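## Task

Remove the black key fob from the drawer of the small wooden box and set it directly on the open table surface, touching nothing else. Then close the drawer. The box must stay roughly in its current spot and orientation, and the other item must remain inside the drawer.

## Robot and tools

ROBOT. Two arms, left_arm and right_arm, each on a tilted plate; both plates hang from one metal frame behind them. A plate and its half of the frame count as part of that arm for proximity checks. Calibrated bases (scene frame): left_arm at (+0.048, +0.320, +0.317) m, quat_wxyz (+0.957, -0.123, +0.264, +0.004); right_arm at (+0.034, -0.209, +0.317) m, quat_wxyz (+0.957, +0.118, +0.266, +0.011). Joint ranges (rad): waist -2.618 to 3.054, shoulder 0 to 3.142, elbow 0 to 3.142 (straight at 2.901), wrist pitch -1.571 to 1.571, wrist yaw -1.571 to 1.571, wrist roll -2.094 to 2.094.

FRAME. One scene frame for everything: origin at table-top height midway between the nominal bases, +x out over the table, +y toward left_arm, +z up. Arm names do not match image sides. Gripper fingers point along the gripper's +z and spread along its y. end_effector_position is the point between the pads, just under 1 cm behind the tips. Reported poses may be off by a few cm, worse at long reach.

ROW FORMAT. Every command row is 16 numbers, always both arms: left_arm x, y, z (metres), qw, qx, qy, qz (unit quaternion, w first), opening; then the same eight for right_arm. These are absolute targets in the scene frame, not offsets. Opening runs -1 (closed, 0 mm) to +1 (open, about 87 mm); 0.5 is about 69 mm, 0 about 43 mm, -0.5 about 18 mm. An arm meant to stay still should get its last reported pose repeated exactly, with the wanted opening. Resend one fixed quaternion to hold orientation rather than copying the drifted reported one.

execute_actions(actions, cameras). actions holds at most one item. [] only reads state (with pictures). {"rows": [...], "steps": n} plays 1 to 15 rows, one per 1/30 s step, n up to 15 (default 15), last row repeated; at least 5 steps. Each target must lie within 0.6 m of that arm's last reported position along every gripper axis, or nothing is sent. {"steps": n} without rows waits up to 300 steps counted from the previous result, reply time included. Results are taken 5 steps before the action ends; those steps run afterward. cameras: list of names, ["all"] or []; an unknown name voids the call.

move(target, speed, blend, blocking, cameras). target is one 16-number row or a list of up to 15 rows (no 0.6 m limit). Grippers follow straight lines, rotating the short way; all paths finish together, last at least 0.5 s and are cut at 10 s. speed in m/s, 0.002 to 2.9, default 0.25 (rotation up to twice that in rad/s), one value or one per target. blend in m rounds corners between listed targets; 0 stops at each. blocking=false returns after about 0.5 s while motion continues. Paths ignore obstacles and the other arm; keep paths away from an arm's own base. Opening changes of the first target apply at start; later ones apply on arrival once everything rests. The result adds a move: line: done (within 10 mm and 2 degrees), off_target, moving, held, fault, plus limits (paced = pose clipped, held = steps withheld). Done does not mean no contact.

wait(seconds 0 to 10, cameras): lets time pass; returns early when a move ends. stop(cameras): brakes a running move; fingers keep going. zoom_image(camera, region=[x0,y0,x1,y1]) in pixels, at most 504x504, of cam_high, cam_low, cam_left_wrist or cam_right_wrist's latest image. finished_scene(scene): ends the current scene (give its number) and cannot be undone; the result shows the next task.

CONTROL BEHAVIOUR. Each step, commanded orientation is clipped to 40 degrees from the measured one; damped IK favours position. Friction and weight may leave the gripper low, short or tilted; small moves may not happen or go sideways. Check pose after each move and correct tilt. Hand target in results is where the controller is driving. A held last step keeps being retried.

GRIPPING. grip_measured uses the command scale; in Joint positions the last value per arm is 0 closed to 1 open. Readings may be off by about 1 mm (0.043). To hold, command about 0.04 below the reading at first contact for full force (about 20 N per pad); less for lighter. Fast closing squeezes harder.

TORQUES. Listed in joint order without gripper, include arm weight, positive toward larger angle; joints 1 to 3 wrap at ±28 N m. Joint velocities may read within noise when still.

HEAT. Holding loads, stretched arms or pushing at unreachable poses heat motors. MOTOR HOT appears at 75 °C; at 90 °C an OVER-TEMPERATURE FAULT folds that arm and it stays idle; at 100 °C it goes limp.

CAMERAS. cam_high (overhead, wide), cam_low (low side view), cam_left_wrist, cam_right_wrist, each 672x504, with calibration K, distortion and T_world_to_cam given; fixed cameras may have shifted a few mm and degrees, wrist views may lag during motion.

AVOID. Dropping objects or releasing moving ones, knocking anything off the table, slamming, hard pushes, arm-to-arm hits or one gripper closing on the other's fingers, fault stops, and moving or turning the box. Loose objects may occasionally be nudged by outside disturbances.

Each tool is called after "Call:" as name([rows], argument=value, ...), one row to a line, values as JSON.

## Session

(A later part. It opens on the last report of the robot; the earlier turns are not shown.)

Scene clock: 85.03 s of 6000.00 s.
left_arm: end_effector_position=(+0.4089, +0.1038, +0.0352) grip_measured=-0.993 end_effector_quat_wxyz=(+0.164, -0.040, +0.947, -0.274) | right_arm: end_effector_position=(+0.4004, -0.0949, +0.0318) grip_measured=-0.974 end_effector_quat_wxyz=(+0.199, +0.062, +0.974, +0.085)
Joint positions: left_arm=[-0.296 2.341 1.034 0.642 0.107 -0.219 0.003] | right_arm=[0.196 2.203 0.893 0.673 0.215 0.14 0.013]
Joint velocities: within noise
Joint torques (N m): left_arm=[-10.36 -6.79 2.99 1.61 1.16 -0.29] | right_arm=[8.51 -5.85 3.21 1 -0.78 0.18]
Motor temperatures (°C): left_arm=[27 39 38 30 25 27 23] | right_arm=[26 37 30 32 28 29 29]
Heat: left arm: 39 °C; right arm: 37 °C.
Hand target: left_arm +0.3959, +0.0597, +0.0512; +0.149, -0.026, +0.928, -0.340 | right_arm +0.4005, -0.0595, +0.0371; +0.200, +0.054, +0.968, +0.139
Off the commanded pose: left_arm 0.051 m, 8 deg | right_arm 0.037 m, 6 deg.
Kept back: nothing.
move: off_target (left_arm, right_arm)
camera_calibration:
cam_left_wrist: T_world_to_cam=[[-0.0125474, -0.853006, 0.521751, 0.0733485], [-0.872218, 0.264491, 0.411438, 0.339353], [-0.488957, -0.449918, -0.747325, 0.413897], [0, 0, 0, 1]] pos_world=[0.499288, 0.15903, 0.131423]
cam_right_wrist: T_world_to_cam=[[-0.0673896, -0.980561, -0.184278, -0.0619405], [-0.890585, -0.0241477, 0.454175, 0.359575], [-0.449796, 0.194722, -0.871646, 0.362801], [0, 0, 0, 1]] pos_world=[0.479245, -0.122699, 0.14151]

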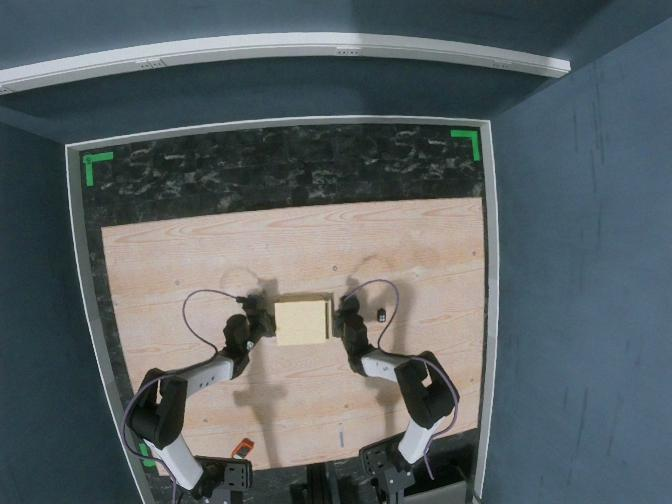

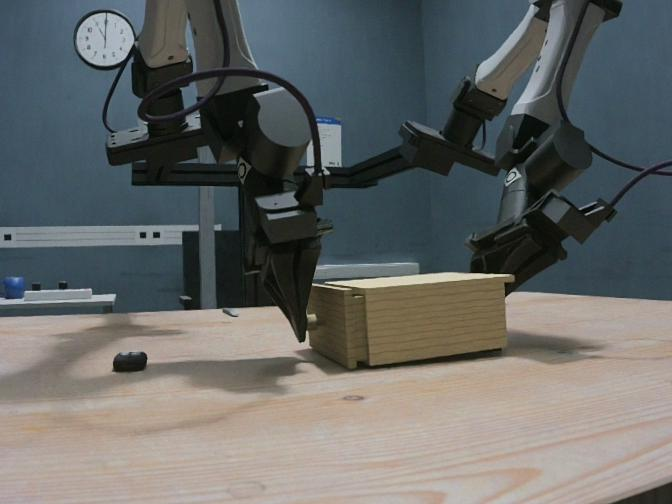

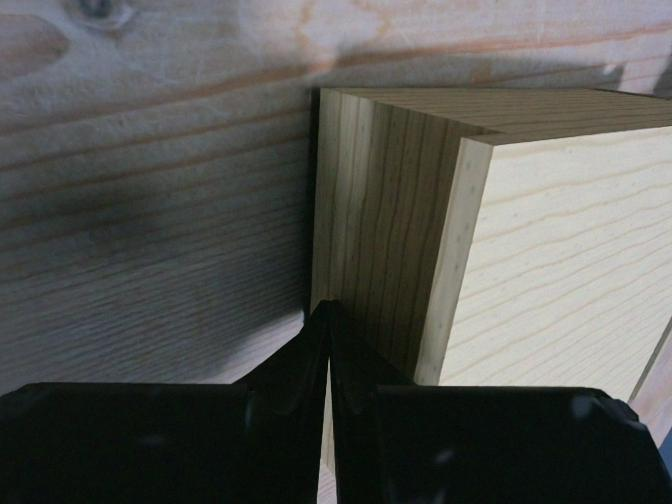

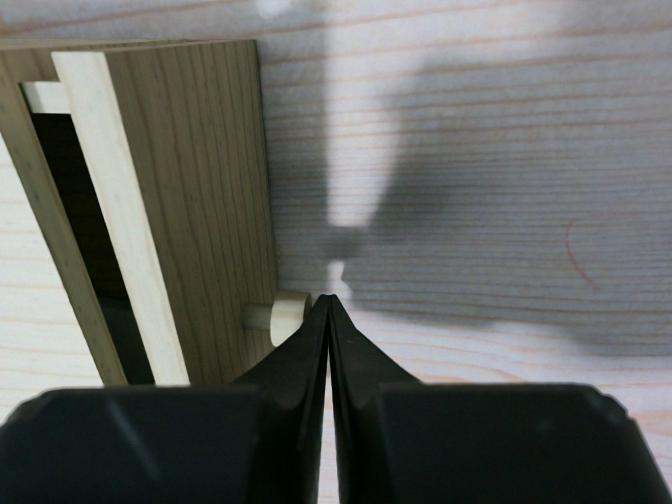

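Call:
move([
  [0.398, 0.125, 0.042, 0.15132, -0.02705, 0.92692, -0.34231, -1, 0.401, -0.083, 0.034, 0.2009, 0.05483, 0.96806, 0.13963, -1],
  [0.398, 0.134, 0.036, 0.1409, -0.04518, 0.88726, -0.4369, -1, 0.401, -0.083, 0.034, 0.2009, 0.05483, 0.96806, 0.13963, -1],
], speed=[0.08, 0.2])

Call:
zoom_image(camera="cam_low", region=[280, 200, 620, 400])

Scene clock: 88.97 s of 6000.00 s.
left_arm: end_effector_position=(+0.3986, +0.1337, +0.0392) grip_measured=-0.993 end_effector_quat_wxyz=(+0.139, -0.047, +0.890, -0.432) | right_arm: end_effector_position=(+0.3992, -0.0936, +0.0308) grip_measured=-0.974 end_effector_quat_wxyz=(+0.195, +0.060, +0.973, +0.111)
Joint positions: left_arm=[-0.08 2.379 1.029 0.663 0.605 -0.168 0.003] | right_arm=[0.173 2.203 0.89 0.677 0.146 0.134 0.013]
Joint velocities: within noise
Joint torques (N m): left_arm=[-2.74 -7.82 1.59 1.33 0.52 0.3] | right_arm=[4.22 -7.56 0.81 1.07 -0.69 -0.18]
Motor temperatures (°C): left_arm=[28 41 38 31 25 27 23] | right_arm=[27 36 30 32 28 29 29]
Heat: left arm: 41 °C; right arm: 36 °C.
Hand target: left_arm +0.3980, +0.1341, +0.0360; +0.141, -0.045, +0.887, -0.437 | right_arm +0.4008, -0.0831, +0.0343; +0.201, +0.055, +0.968, +0.139
Off the commanded pose: left_arm 0.003 m, 1 deg | right_arm 0.011 m, 3 deg.
Kept back: nothing.
move: off_target (right_arm)
camera_calibration:
cam_left_wrist: T_world_to_cam=[[-0.0352829, -0.632054, 0.774121, 0.0663054], [-0.849161, 0.427395, 0.310256, 0.293834], [-0.526954, -0.646407, -0.551795, 0.458931], [0, 0, 0, 1]] pos_world=[0.493688, 0.212981, 0.110744]
cam_right_wrist: T_world_to_cam=[[-0.0535982, -0.971192, -0.232191, -0.0641225], [-0.888547, -0.0597157, 0.454883, 0.354832], [-0.455644, 0.230694, -0.859749, 0.366416], [0, 0, 0, 1]] pos_world=[0.478804, -0.125616, 0.13873]

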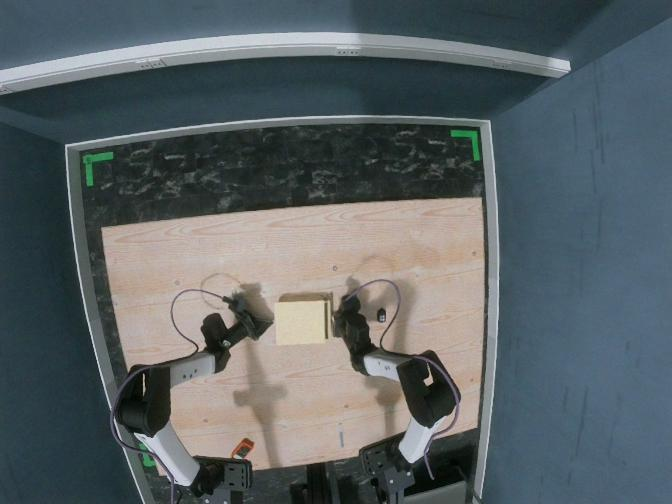

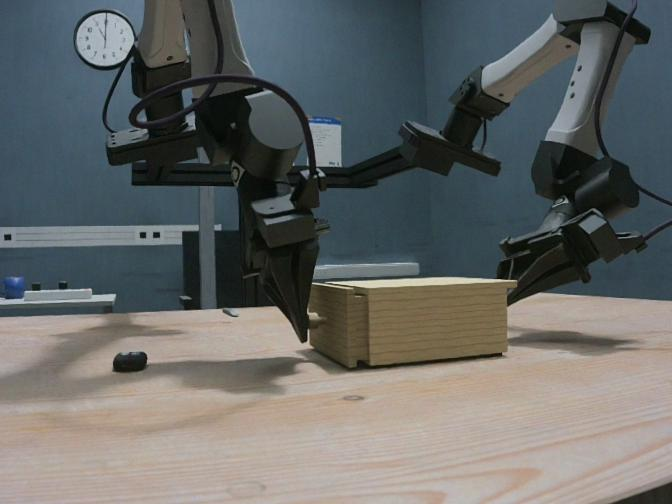

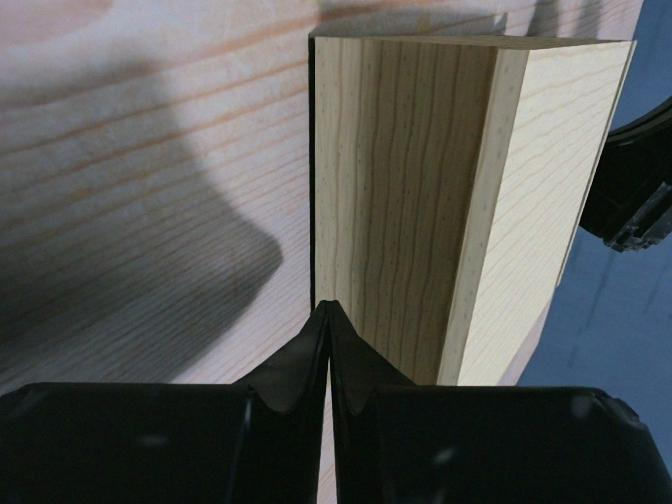

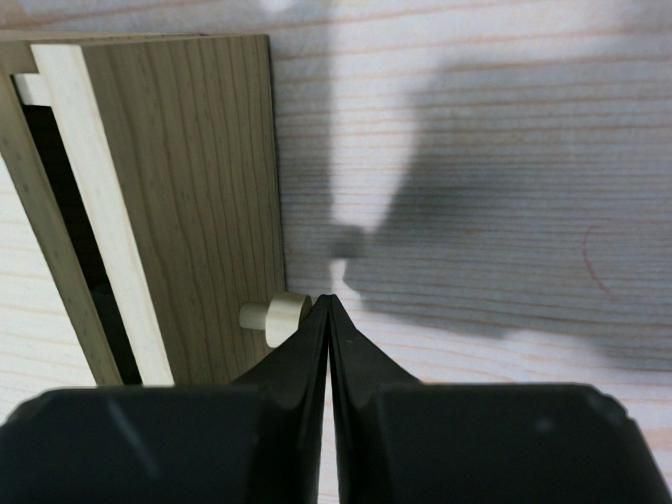

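Scaled by 1.482 from the camera's 672x504 image, which has a finer 960x720 frame.

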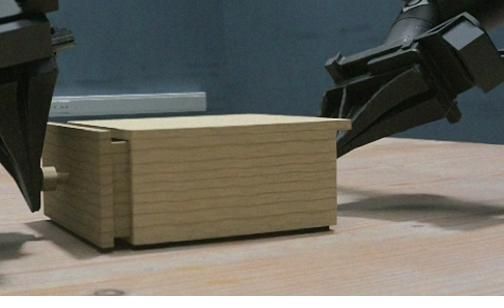

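Call:
zoom_image(camera="cam_high", region=[250, 280, 350, 360])

Scaled by 5.040 from the camera's 672x504 image, which has a finer 960x720 frame.

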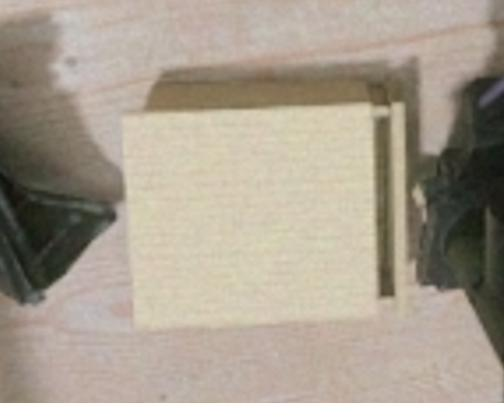

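Call:
move([
  [0.398, 0.110, 0.031, 0.1409, -0.04518, 0.88726, -0.4369, -1, 0.401, -0.081, 0.034, 0.2009, 0.05483, 0.96806, 0.13963, -1],
  [0.396, 0.068, 0.031, 0.1409, -0.04518, 0.88726, -0.4369, -1, 0.401, -0.059, 0.035, 0.2009, 0.05483, 0.96806, 0.13963, -1],
], speed=[0.08, 0.05])

Call:
zoom_image(camera="cam_low", region=[280, 200, 620, 400])

Call:
zoom_image(camera="cam_high", region=[250, 280, 350, 360])

Scene clock: 91.17 s of 6000.00 s.
left_arm: end_effector_position=(+0.4083, +0.1042, +0.0186) grip_measured=-0.993 end_effector_quat_wxyz=(+0.157, -0.061, +0.906, -0.388) | right_arm: end_effector_position=(+0.3990, -0.0945, +0.0316) grip_measured=-0.974 end_effector_quat_wxyz=(+0.198, +0.063, +0.974, +0.088)
Joint positions: left_arm=[-0.174 2.465 1.094 0.743 0.429 -0.242 0.003] | right_arm=[0.194 2.203 0.89 0.676 0.208 0.143 0.013]
Joint velocities: within noise
Joint torques (N m): left_arm=[-9.05 -7.01 2.09 1.54 1.04 -0.07] | right_arm=[8.4 -5.83 3.11 1.03 -0.78 0.12]
Motor temperatures (°C): left_arm=[28 41 38 31 25 27 23] | right_arm=[27 36 30 32 28 29 29]
Heat: left arm: 41 °C; right arm: 36 °C.
Hand target: left_arm +0.3947, +0.0704, +0.0319; +0.140, -0.045, +0.888, -0.436 | right_arm +0.3996, -0.0604, +0.0368; +0.200, +0.054, +0.968, +0.139
Off the commanded pose: left_arm 0.040 m, 6 deg | right_arm 0.036 m, 6 deg.
Kept back: nothing.
move: off_target (left_arm, right_arm)
camera_calibration:
cam_left_wrist: T_world_to_cam=[[-0.0103383, -0.700157, 0.713914, 0.0619482], [-0.872233, 0.355443, 0.335962, 0.337398], [-0.488982, -0.619226, -0.614374, 0.416501], [0, 0, 0, 1]] pos_world=[0.498591, 0.181356, 0.0983092]
cam_right_wrist: T_world_to_cam=[[-0.0683395, -0.979289, -0.190584, -0.0610021], [-0.889662, -0.0266291, 0.455843, 0.357775], [-0.451478, 0.200708, -0.869416, 0.363055], [0, 0, 0, 1]] pos_world=[0.478041, -0.123079, 0.140931]

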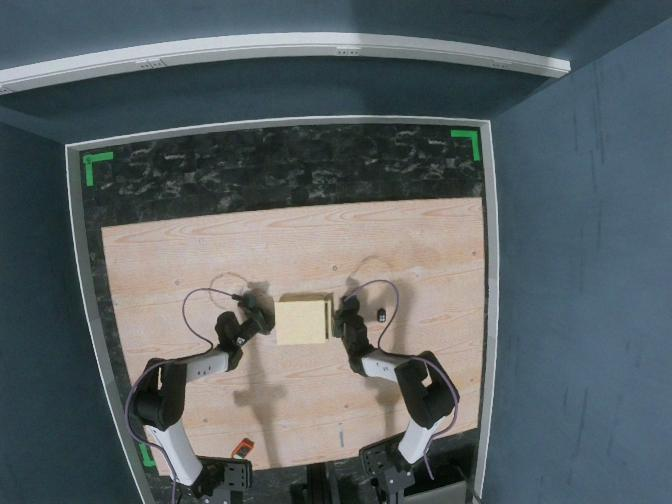

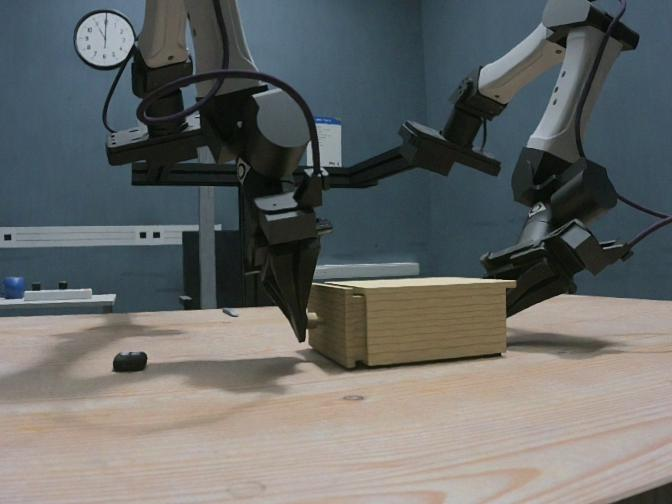

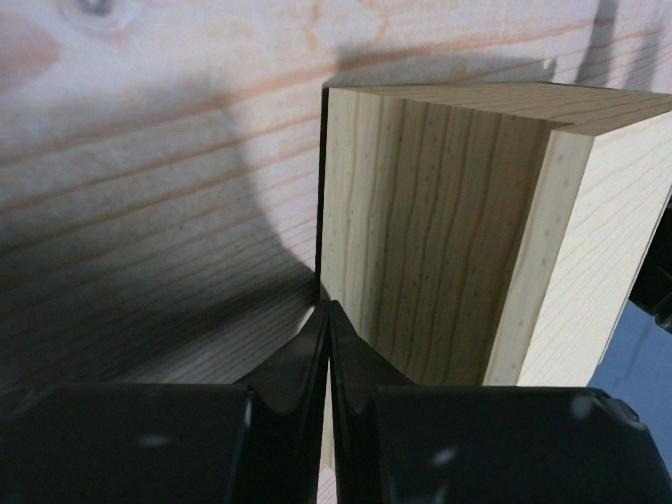

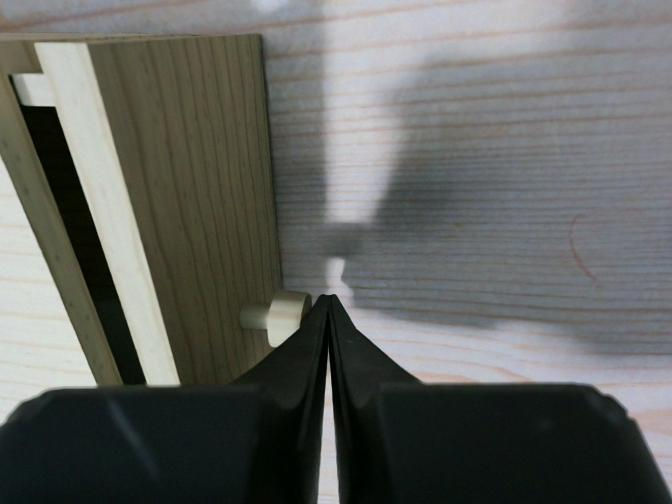

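Scaled by 1.482 from the camera's 672x504 image, which has a finer 960x720 frame.

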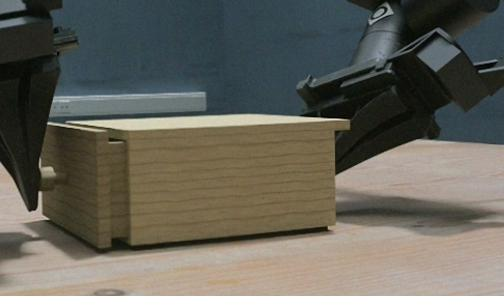

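Scaled by 5.040 from the camera's 672x504 image, which has a finer 960x720 frame.

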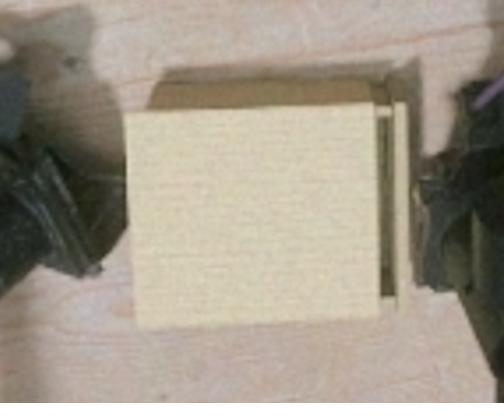

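Call:
move(target=[0.392, 0.048, 0.041, 0.1409, -0.04518, 0.88726, -0.4369, -1, 0.401, -0.052, 0.036, 0.2009, 0.05483, 0.96806, 0.13963, -1], speed=0.05)

Call:
zoom_image(camera="cam_low", region=[280, 200, 620, 400])

Call:
zoom_image(camera="cam_high", region=[250, 280, 350, 360])

Scene clock: 92.27 s of 6000.00 s.
left_arm: end_effector_position=(+0.4111, +0.1000, +0.0159) grip_measured=-0.993 end_effector_quat_wxyz=(+0.166, -0.069, +0.916, -0.358) | right_arm: end_effector_position=(+0.3979, -0.0969, +0.0317) grip_measured=-0.974 end_effector_quat_wxyz=(+0.198, +0.065, +0.975, +0.071)
Joint positions: left_arm=[-0.208 2.465 1.089 0.763 0.334 -0.263 0.003] | right_arm=[0.205 2.203 0.89 0.671 0.25 0.148 0.013]
Joint velocities: left_arm=[within noise] | right_arm=[-0.002 -0.007 -0.002 0.007 0.154 -0.022 0.014]
Joint torques (N m): left_arm=[-10.84 -7.73 1.06 1.58 1.46 -0.24] | right_arm=[9.11 -5.98 3.58 1 -1.01 0.2]
Motor temperatures (°C): left_arm=[28 41 38 31 26 27 23] | right_arm=[27 36 30 32 28 29 29]
Heat: left arm: 41 °C; right arm: 36 °C.
Hand target: left_arm +0.3899, +0.0527, +0.0414; +0.138, -0.044, +0.889, -0.434 | right_arm +0.3988, -0.0542, +0.0389; +0.199, +0.054, +0.969, +0.138
Off the commanded pose: left_arm 0.061 m, 10 deg | right_arm 0.045 m, 8 deg.
Kept back: nothing.
move: off_target (left_arm, right_arm)
camera_calibration:
cam_left_wrist: T_world_to_cam=[[0.0085367, -0.742066, 0.670272, 0.0581607], [-0.883373, 0.308512, 0.352808, 0.351318], [-0.468594, -0.595112, -0.652887, 0.40345], [0, 0, 0, 1]] pos_world=[0.498902, 0.174872, 0.100477]
cam_right_wrist: T_world_to_cam=[[-0.0799545, -0.984049, -0.158919, -0.06023], [-0.888183, -0.00203931, 0.459486, 0.358412], [-0.45248, 0.177887, -0.873852, 0.361421], [0, 0, 0, 1]] pos_world=[0.477056, -0.12283, 0.141572]

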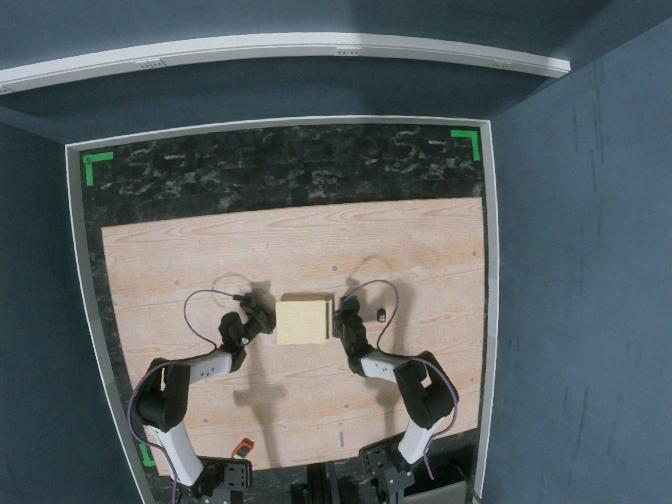

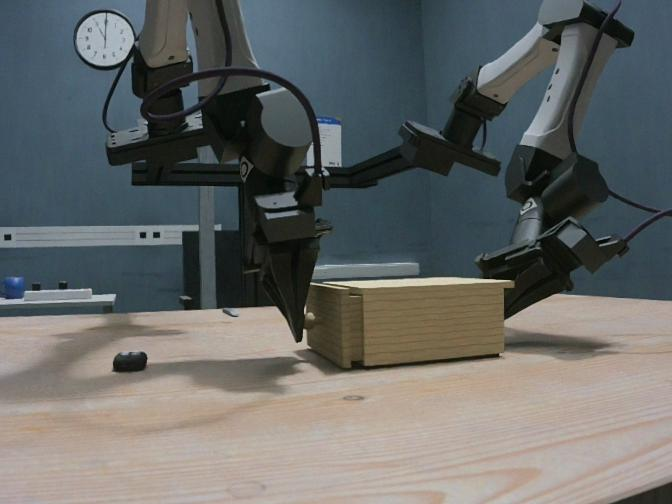

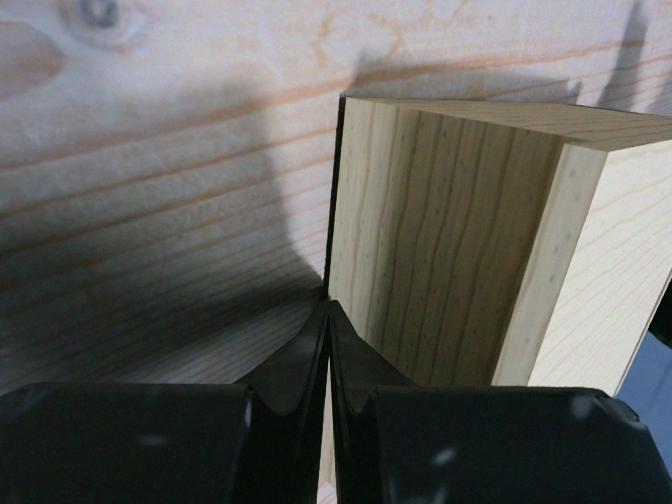

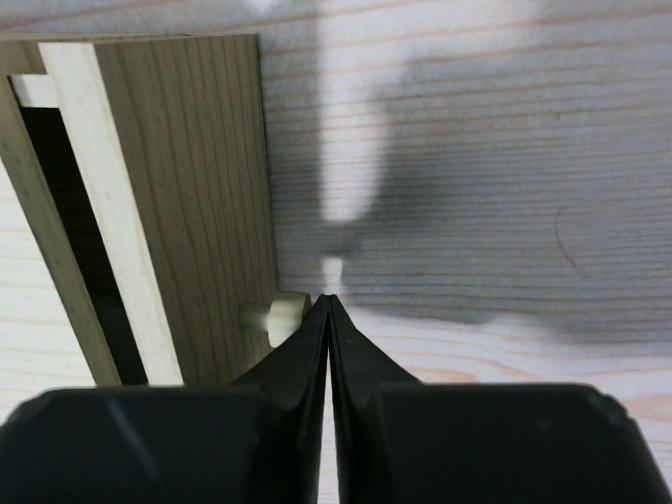

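Scaled by 1.482 from the camera's 672x504 image, which has a finer 960x720 frame.

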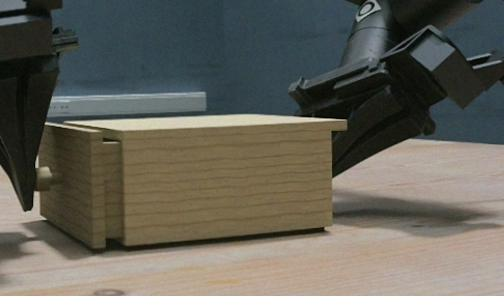

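Scaled by 5.040 from the camera's 672x504 image, which has a finer 960x720 frame.

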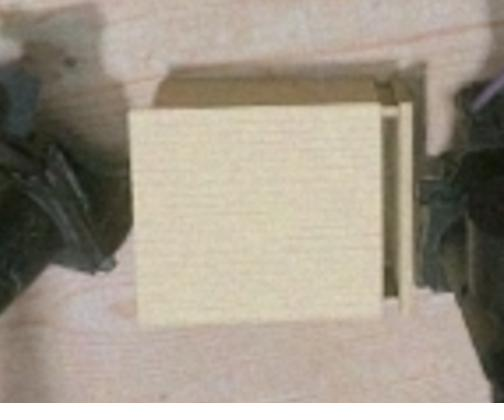

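Call:
move(target=[0.392, 0.048, 0.041, 0.1409, -0.04518, 0.88726, -0.4369, -1, 0.401, -0.034, 0.036, 0.2009, 0.05483, 0.96806, 0.13963, -1], speed=0.05)

Call:
zoom_image(camera="cam_high", region=[250, 280, 350, 360])

Scene clock: 93.27 s of 6000.00 s.
left_arm: end_effector_position=(+0.4098, +0.0934, +0.0188) grip_measured=-0.993 end_effector_quat_wxyz=(+0.167, -0.066, +0.915, -0.361) | right_arm: end_effector_position=(+0.3941, -0.0894, +0.0307) grip_measured=-0.974 end_effector_quat_wxyz=(+0.192, +0.069, +0.978, +0.053)
Joint positions: left_arm=[-0.225 2.465 1.087 0.77 0.327 -0.267 0.003] | right_arm=[0.241 2.219 0.907 0.646 0.315 0.176 0.013]
Joint velocities: within noise
Joint torques (N m): left_arm=[-9.7 -7.75 1.4 1.52 1.47 -0.23] | right_arm=[10.22 -5.79 4.03 1.11 -1.25 0.26]
Motor temperatures (°C): left_arm=[29 41 37 31 26 27 23] | right_arm=[27 36 30 32 28 29 29]
Heat: left arm: 41 °C; right arm: 36 °C.
Hand target: left_arm +0.3904, +0.0519, +0.0415; +0.139, -0.045, +0.889, -0.434 | right_arm +0.3978, -0.0372, +0.0408; +0.199, +0.054, +0.969, +0.138
Off the commanded pose: left_arm 0.054 m, 10 deg | right_arm 0.056 m, 10 deg.
Kept back: nothing.
move: off_target (left_arm, right_arm)
camera_calibration:
cam_left_wrist: T_world_to_cam=[[0.0012251, -0.739538, 0.673114, 0.0538904], [-0.883083, 0.315036, 0.347732, 0.350565], [-0.469216, -0.594841, -0.652687, 0.401049], [0, 0, 0, 1]] pos_world=[0.497691, 0.167974, 0.103583]
cam_right_wrist: T_world_to_cam=[[-0.0942594, -0.987696, -0.124786, -0.0490655], [-0.880984, 0.0243777, 0.472517, 0.35454], [-0.463661, 0.154473, -0.872443, 0.359791], [0, 0, 0, 1]] pos_world=[0.474541, -0.112683, 0.140248]

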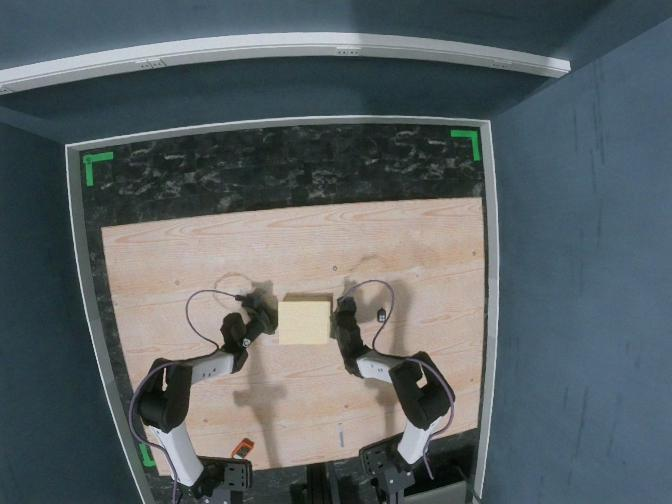

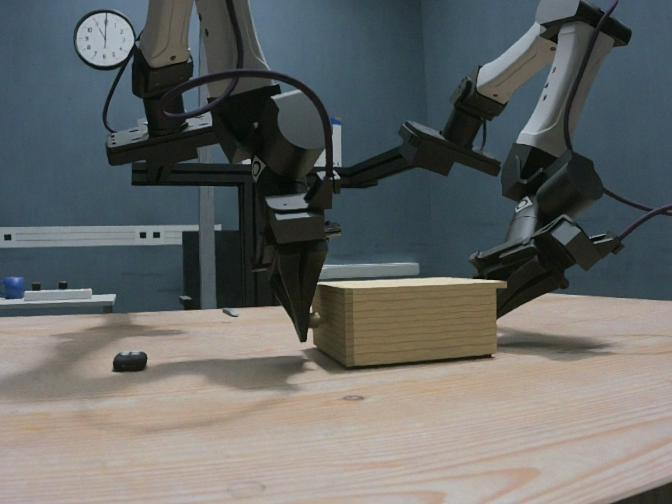

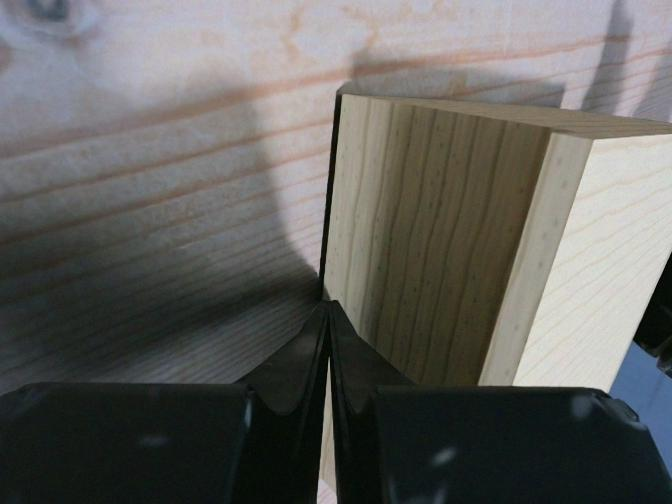

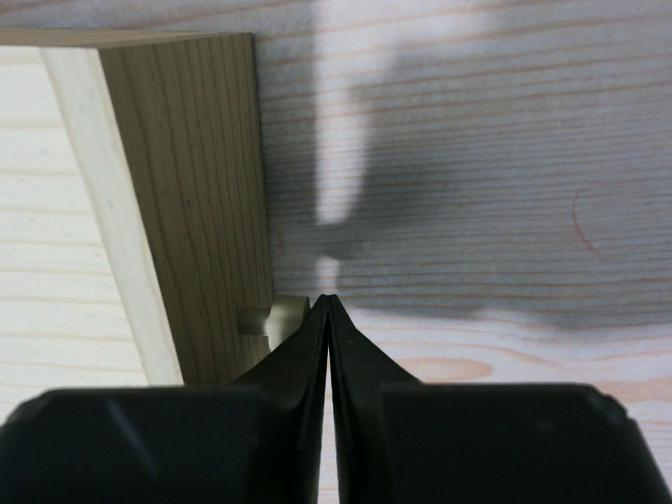

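Scaled by 5.040 from the camera's 672x504 image, which has a finer 960x720 frame.

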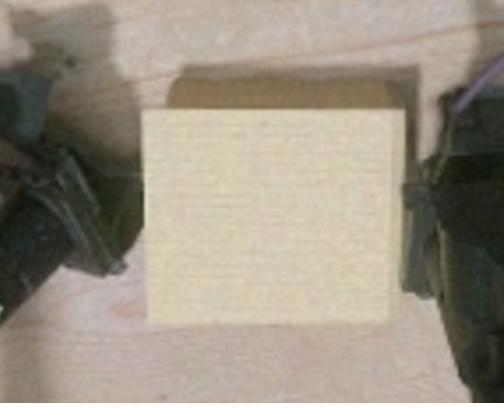

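Call:
zoom_image(camera="cam_low", region=[290, 260, 520, 390])

Call:
zoom_image(camera="cam_right_wrist", region=[0, 0, 400, 390])

Scaled by 2.191 from the camera's 672x504 image, which has a finer 960x720 frame.

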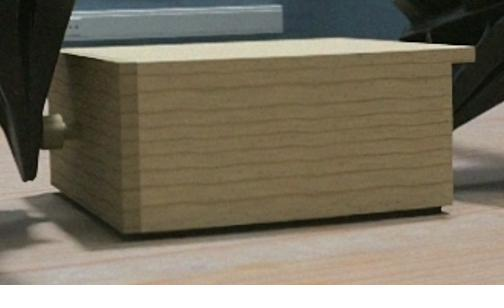

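Scaled by 1.260 from the camera's 672x504 image, which has a finer 960x720 frame.

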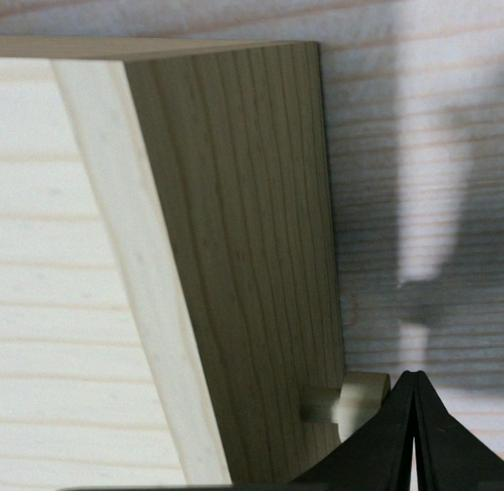

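Call:
move([
  [0.396, 0.092, 0.028, 0.1409, -0.04518, 0.88726, -0.4369, -1, 0.401, -0.085, 0.034, 0.2009, 0.05483, 0.96806, 0.13963, -1],
  [0.396, 0.140, 0.032, 0.1409, -0.04518, 0.88726, -0.4369, -1, 0.397, -0.130, 0.036, 0.2009, 0.05483, 0.96806, 0.13963, -1],
  [0.385, 0.175, 0.075, 0.1409, -0.04518, 0.88726, -0.4369, -1, 0.39, -0.150, 0.075, 0.2009, 0.05483, 0.96806, 0.13963, -1],
], speed=[0.08, 0.12, 0.2])

Call:
zoom_image(camera="cam_high", region=[250, 280, 410, 360])

Call:
zoom_image(camera="cam_low", region=[290, 260, 520, 390])

Scene clock: 96.07 s of 6000.00 s.
left_arm: end_effector_position=(+0.3830, +0.1724, +0.0697) grip_measured=-0.993 end_effector_quat_wxyz=(+0.137, -0.050, +0.889, -0.433) | right_arm: end_effector_position=(+0.3834, -0.1450, +0.0671) grip_measured=-0.974 end_effector_quat_wxyz=(+0.190, +0.056, +0.970, +0.139)
Joint positions: left_arm=[0.005 2.219 0.877 0.611 0.671 -0.105 0.003] | right_arm=[0.028 1.985 0.719 0.625 -0.029 0.054 0.013]
Joint velocities: within noise
Joint torques (N m): left_arm=[-2.11 -10.25 0.13 1.04 0.59 0.32] | right_arm=[1.84 -9.72 0.39 0.83 -0.27 -0.27]
Motor temperatures (°C): left_arm=[29 43 37 31 26 27 23] | right_arm=[27 36 30 32 29 29 29]
Heat: left arm: 43 °C; right arm: 36 °C.
Hand target: left_arm +0.3850, +0.1749, +0.0749; +0.141, -0.045, +0.887, -0.437 | right_arm +0.3901, -0.1499, +0.0747; +0.201, +0.055, +0.968, +0.140
Off the commanded pose: left_arm 0.006 m, 1 deg | right_arm 0.011 m, 1 deg.
Kept back: nothing.
move: off_target (right_arm)
camera_calibration:
cam_left_wrist: T_world_to_cam=[[-0.0285314, -0.629259, 0.776671, 0.0632669], [-0.847983, 0.426628, 0.314503, 0.253916], [-0.529254, -0.649631, -0.545774, 0.493675], [0, 0, 0, 1]] pos_world=[0.478401, 0.25219, 0.14044]
cam_right_wrist: T_world_to_cam=[[-0.0366335, -0.957596, -0.285775, -0.107391], [-0.88455, -0.101993, 0.455158, 0.313548], [-0.465005, 0.269456, -0.843305, 0.410386], [0, 0, 0, 1]] pos_world=[0.464246, -0.181438, 0.172677]

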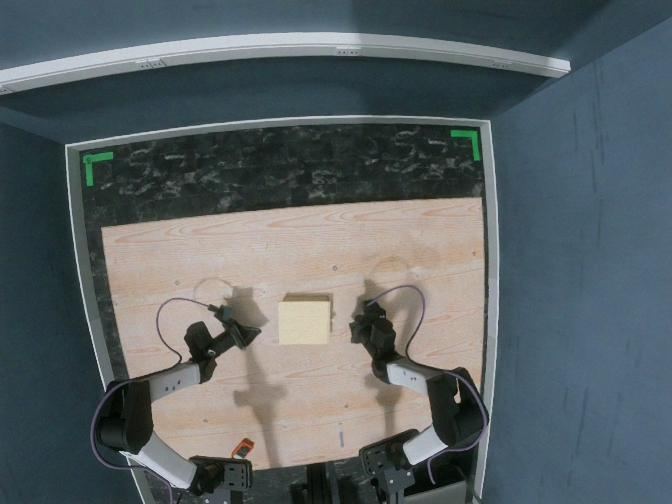

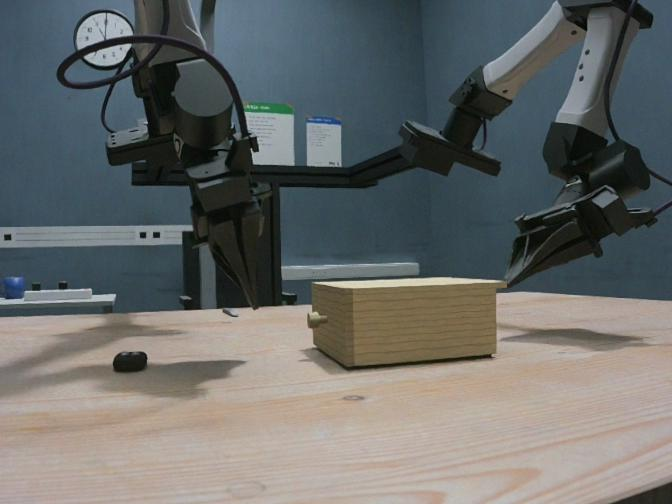

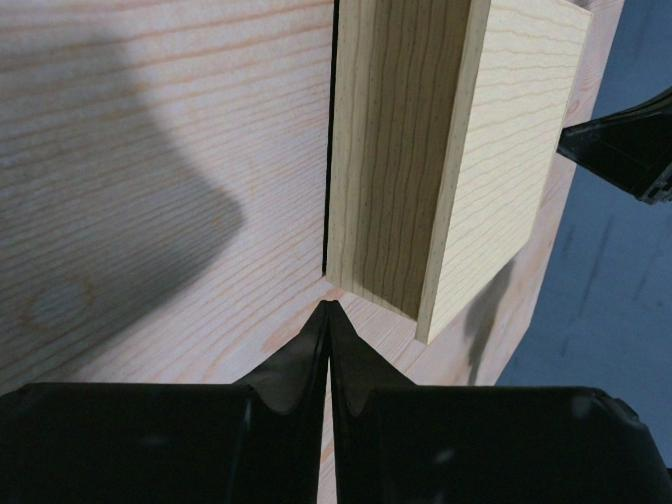

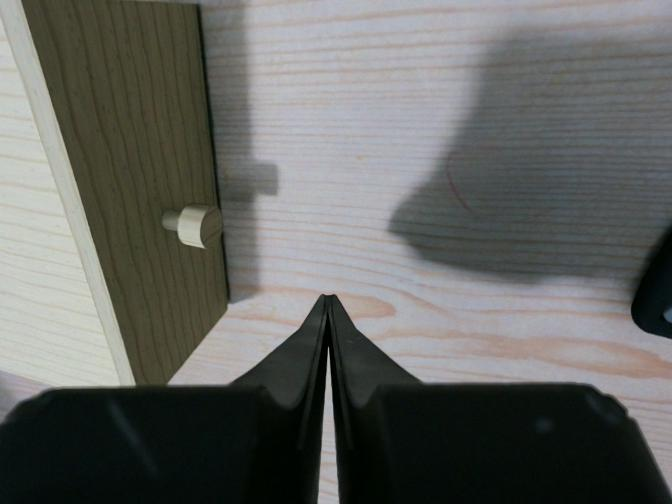

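Scaled by 3.150 from the camera's 672x504 image, which has a finer 960x720 frame.

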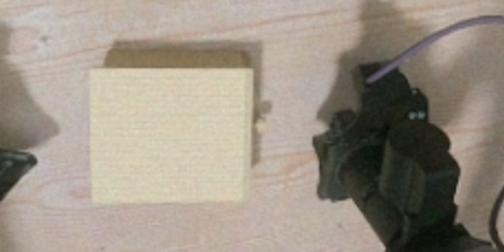

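Scaled by 2.191 from the camera's 672x504 image, which has a finer 960x720 frame.

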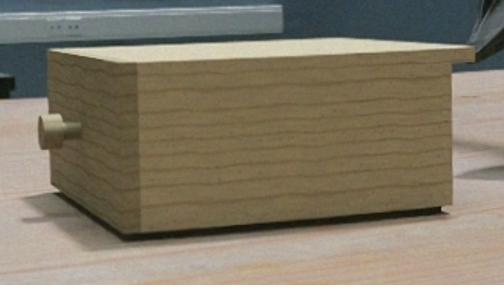

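Call:
finished_scene(scene=1)

The scene is finished: the task was done.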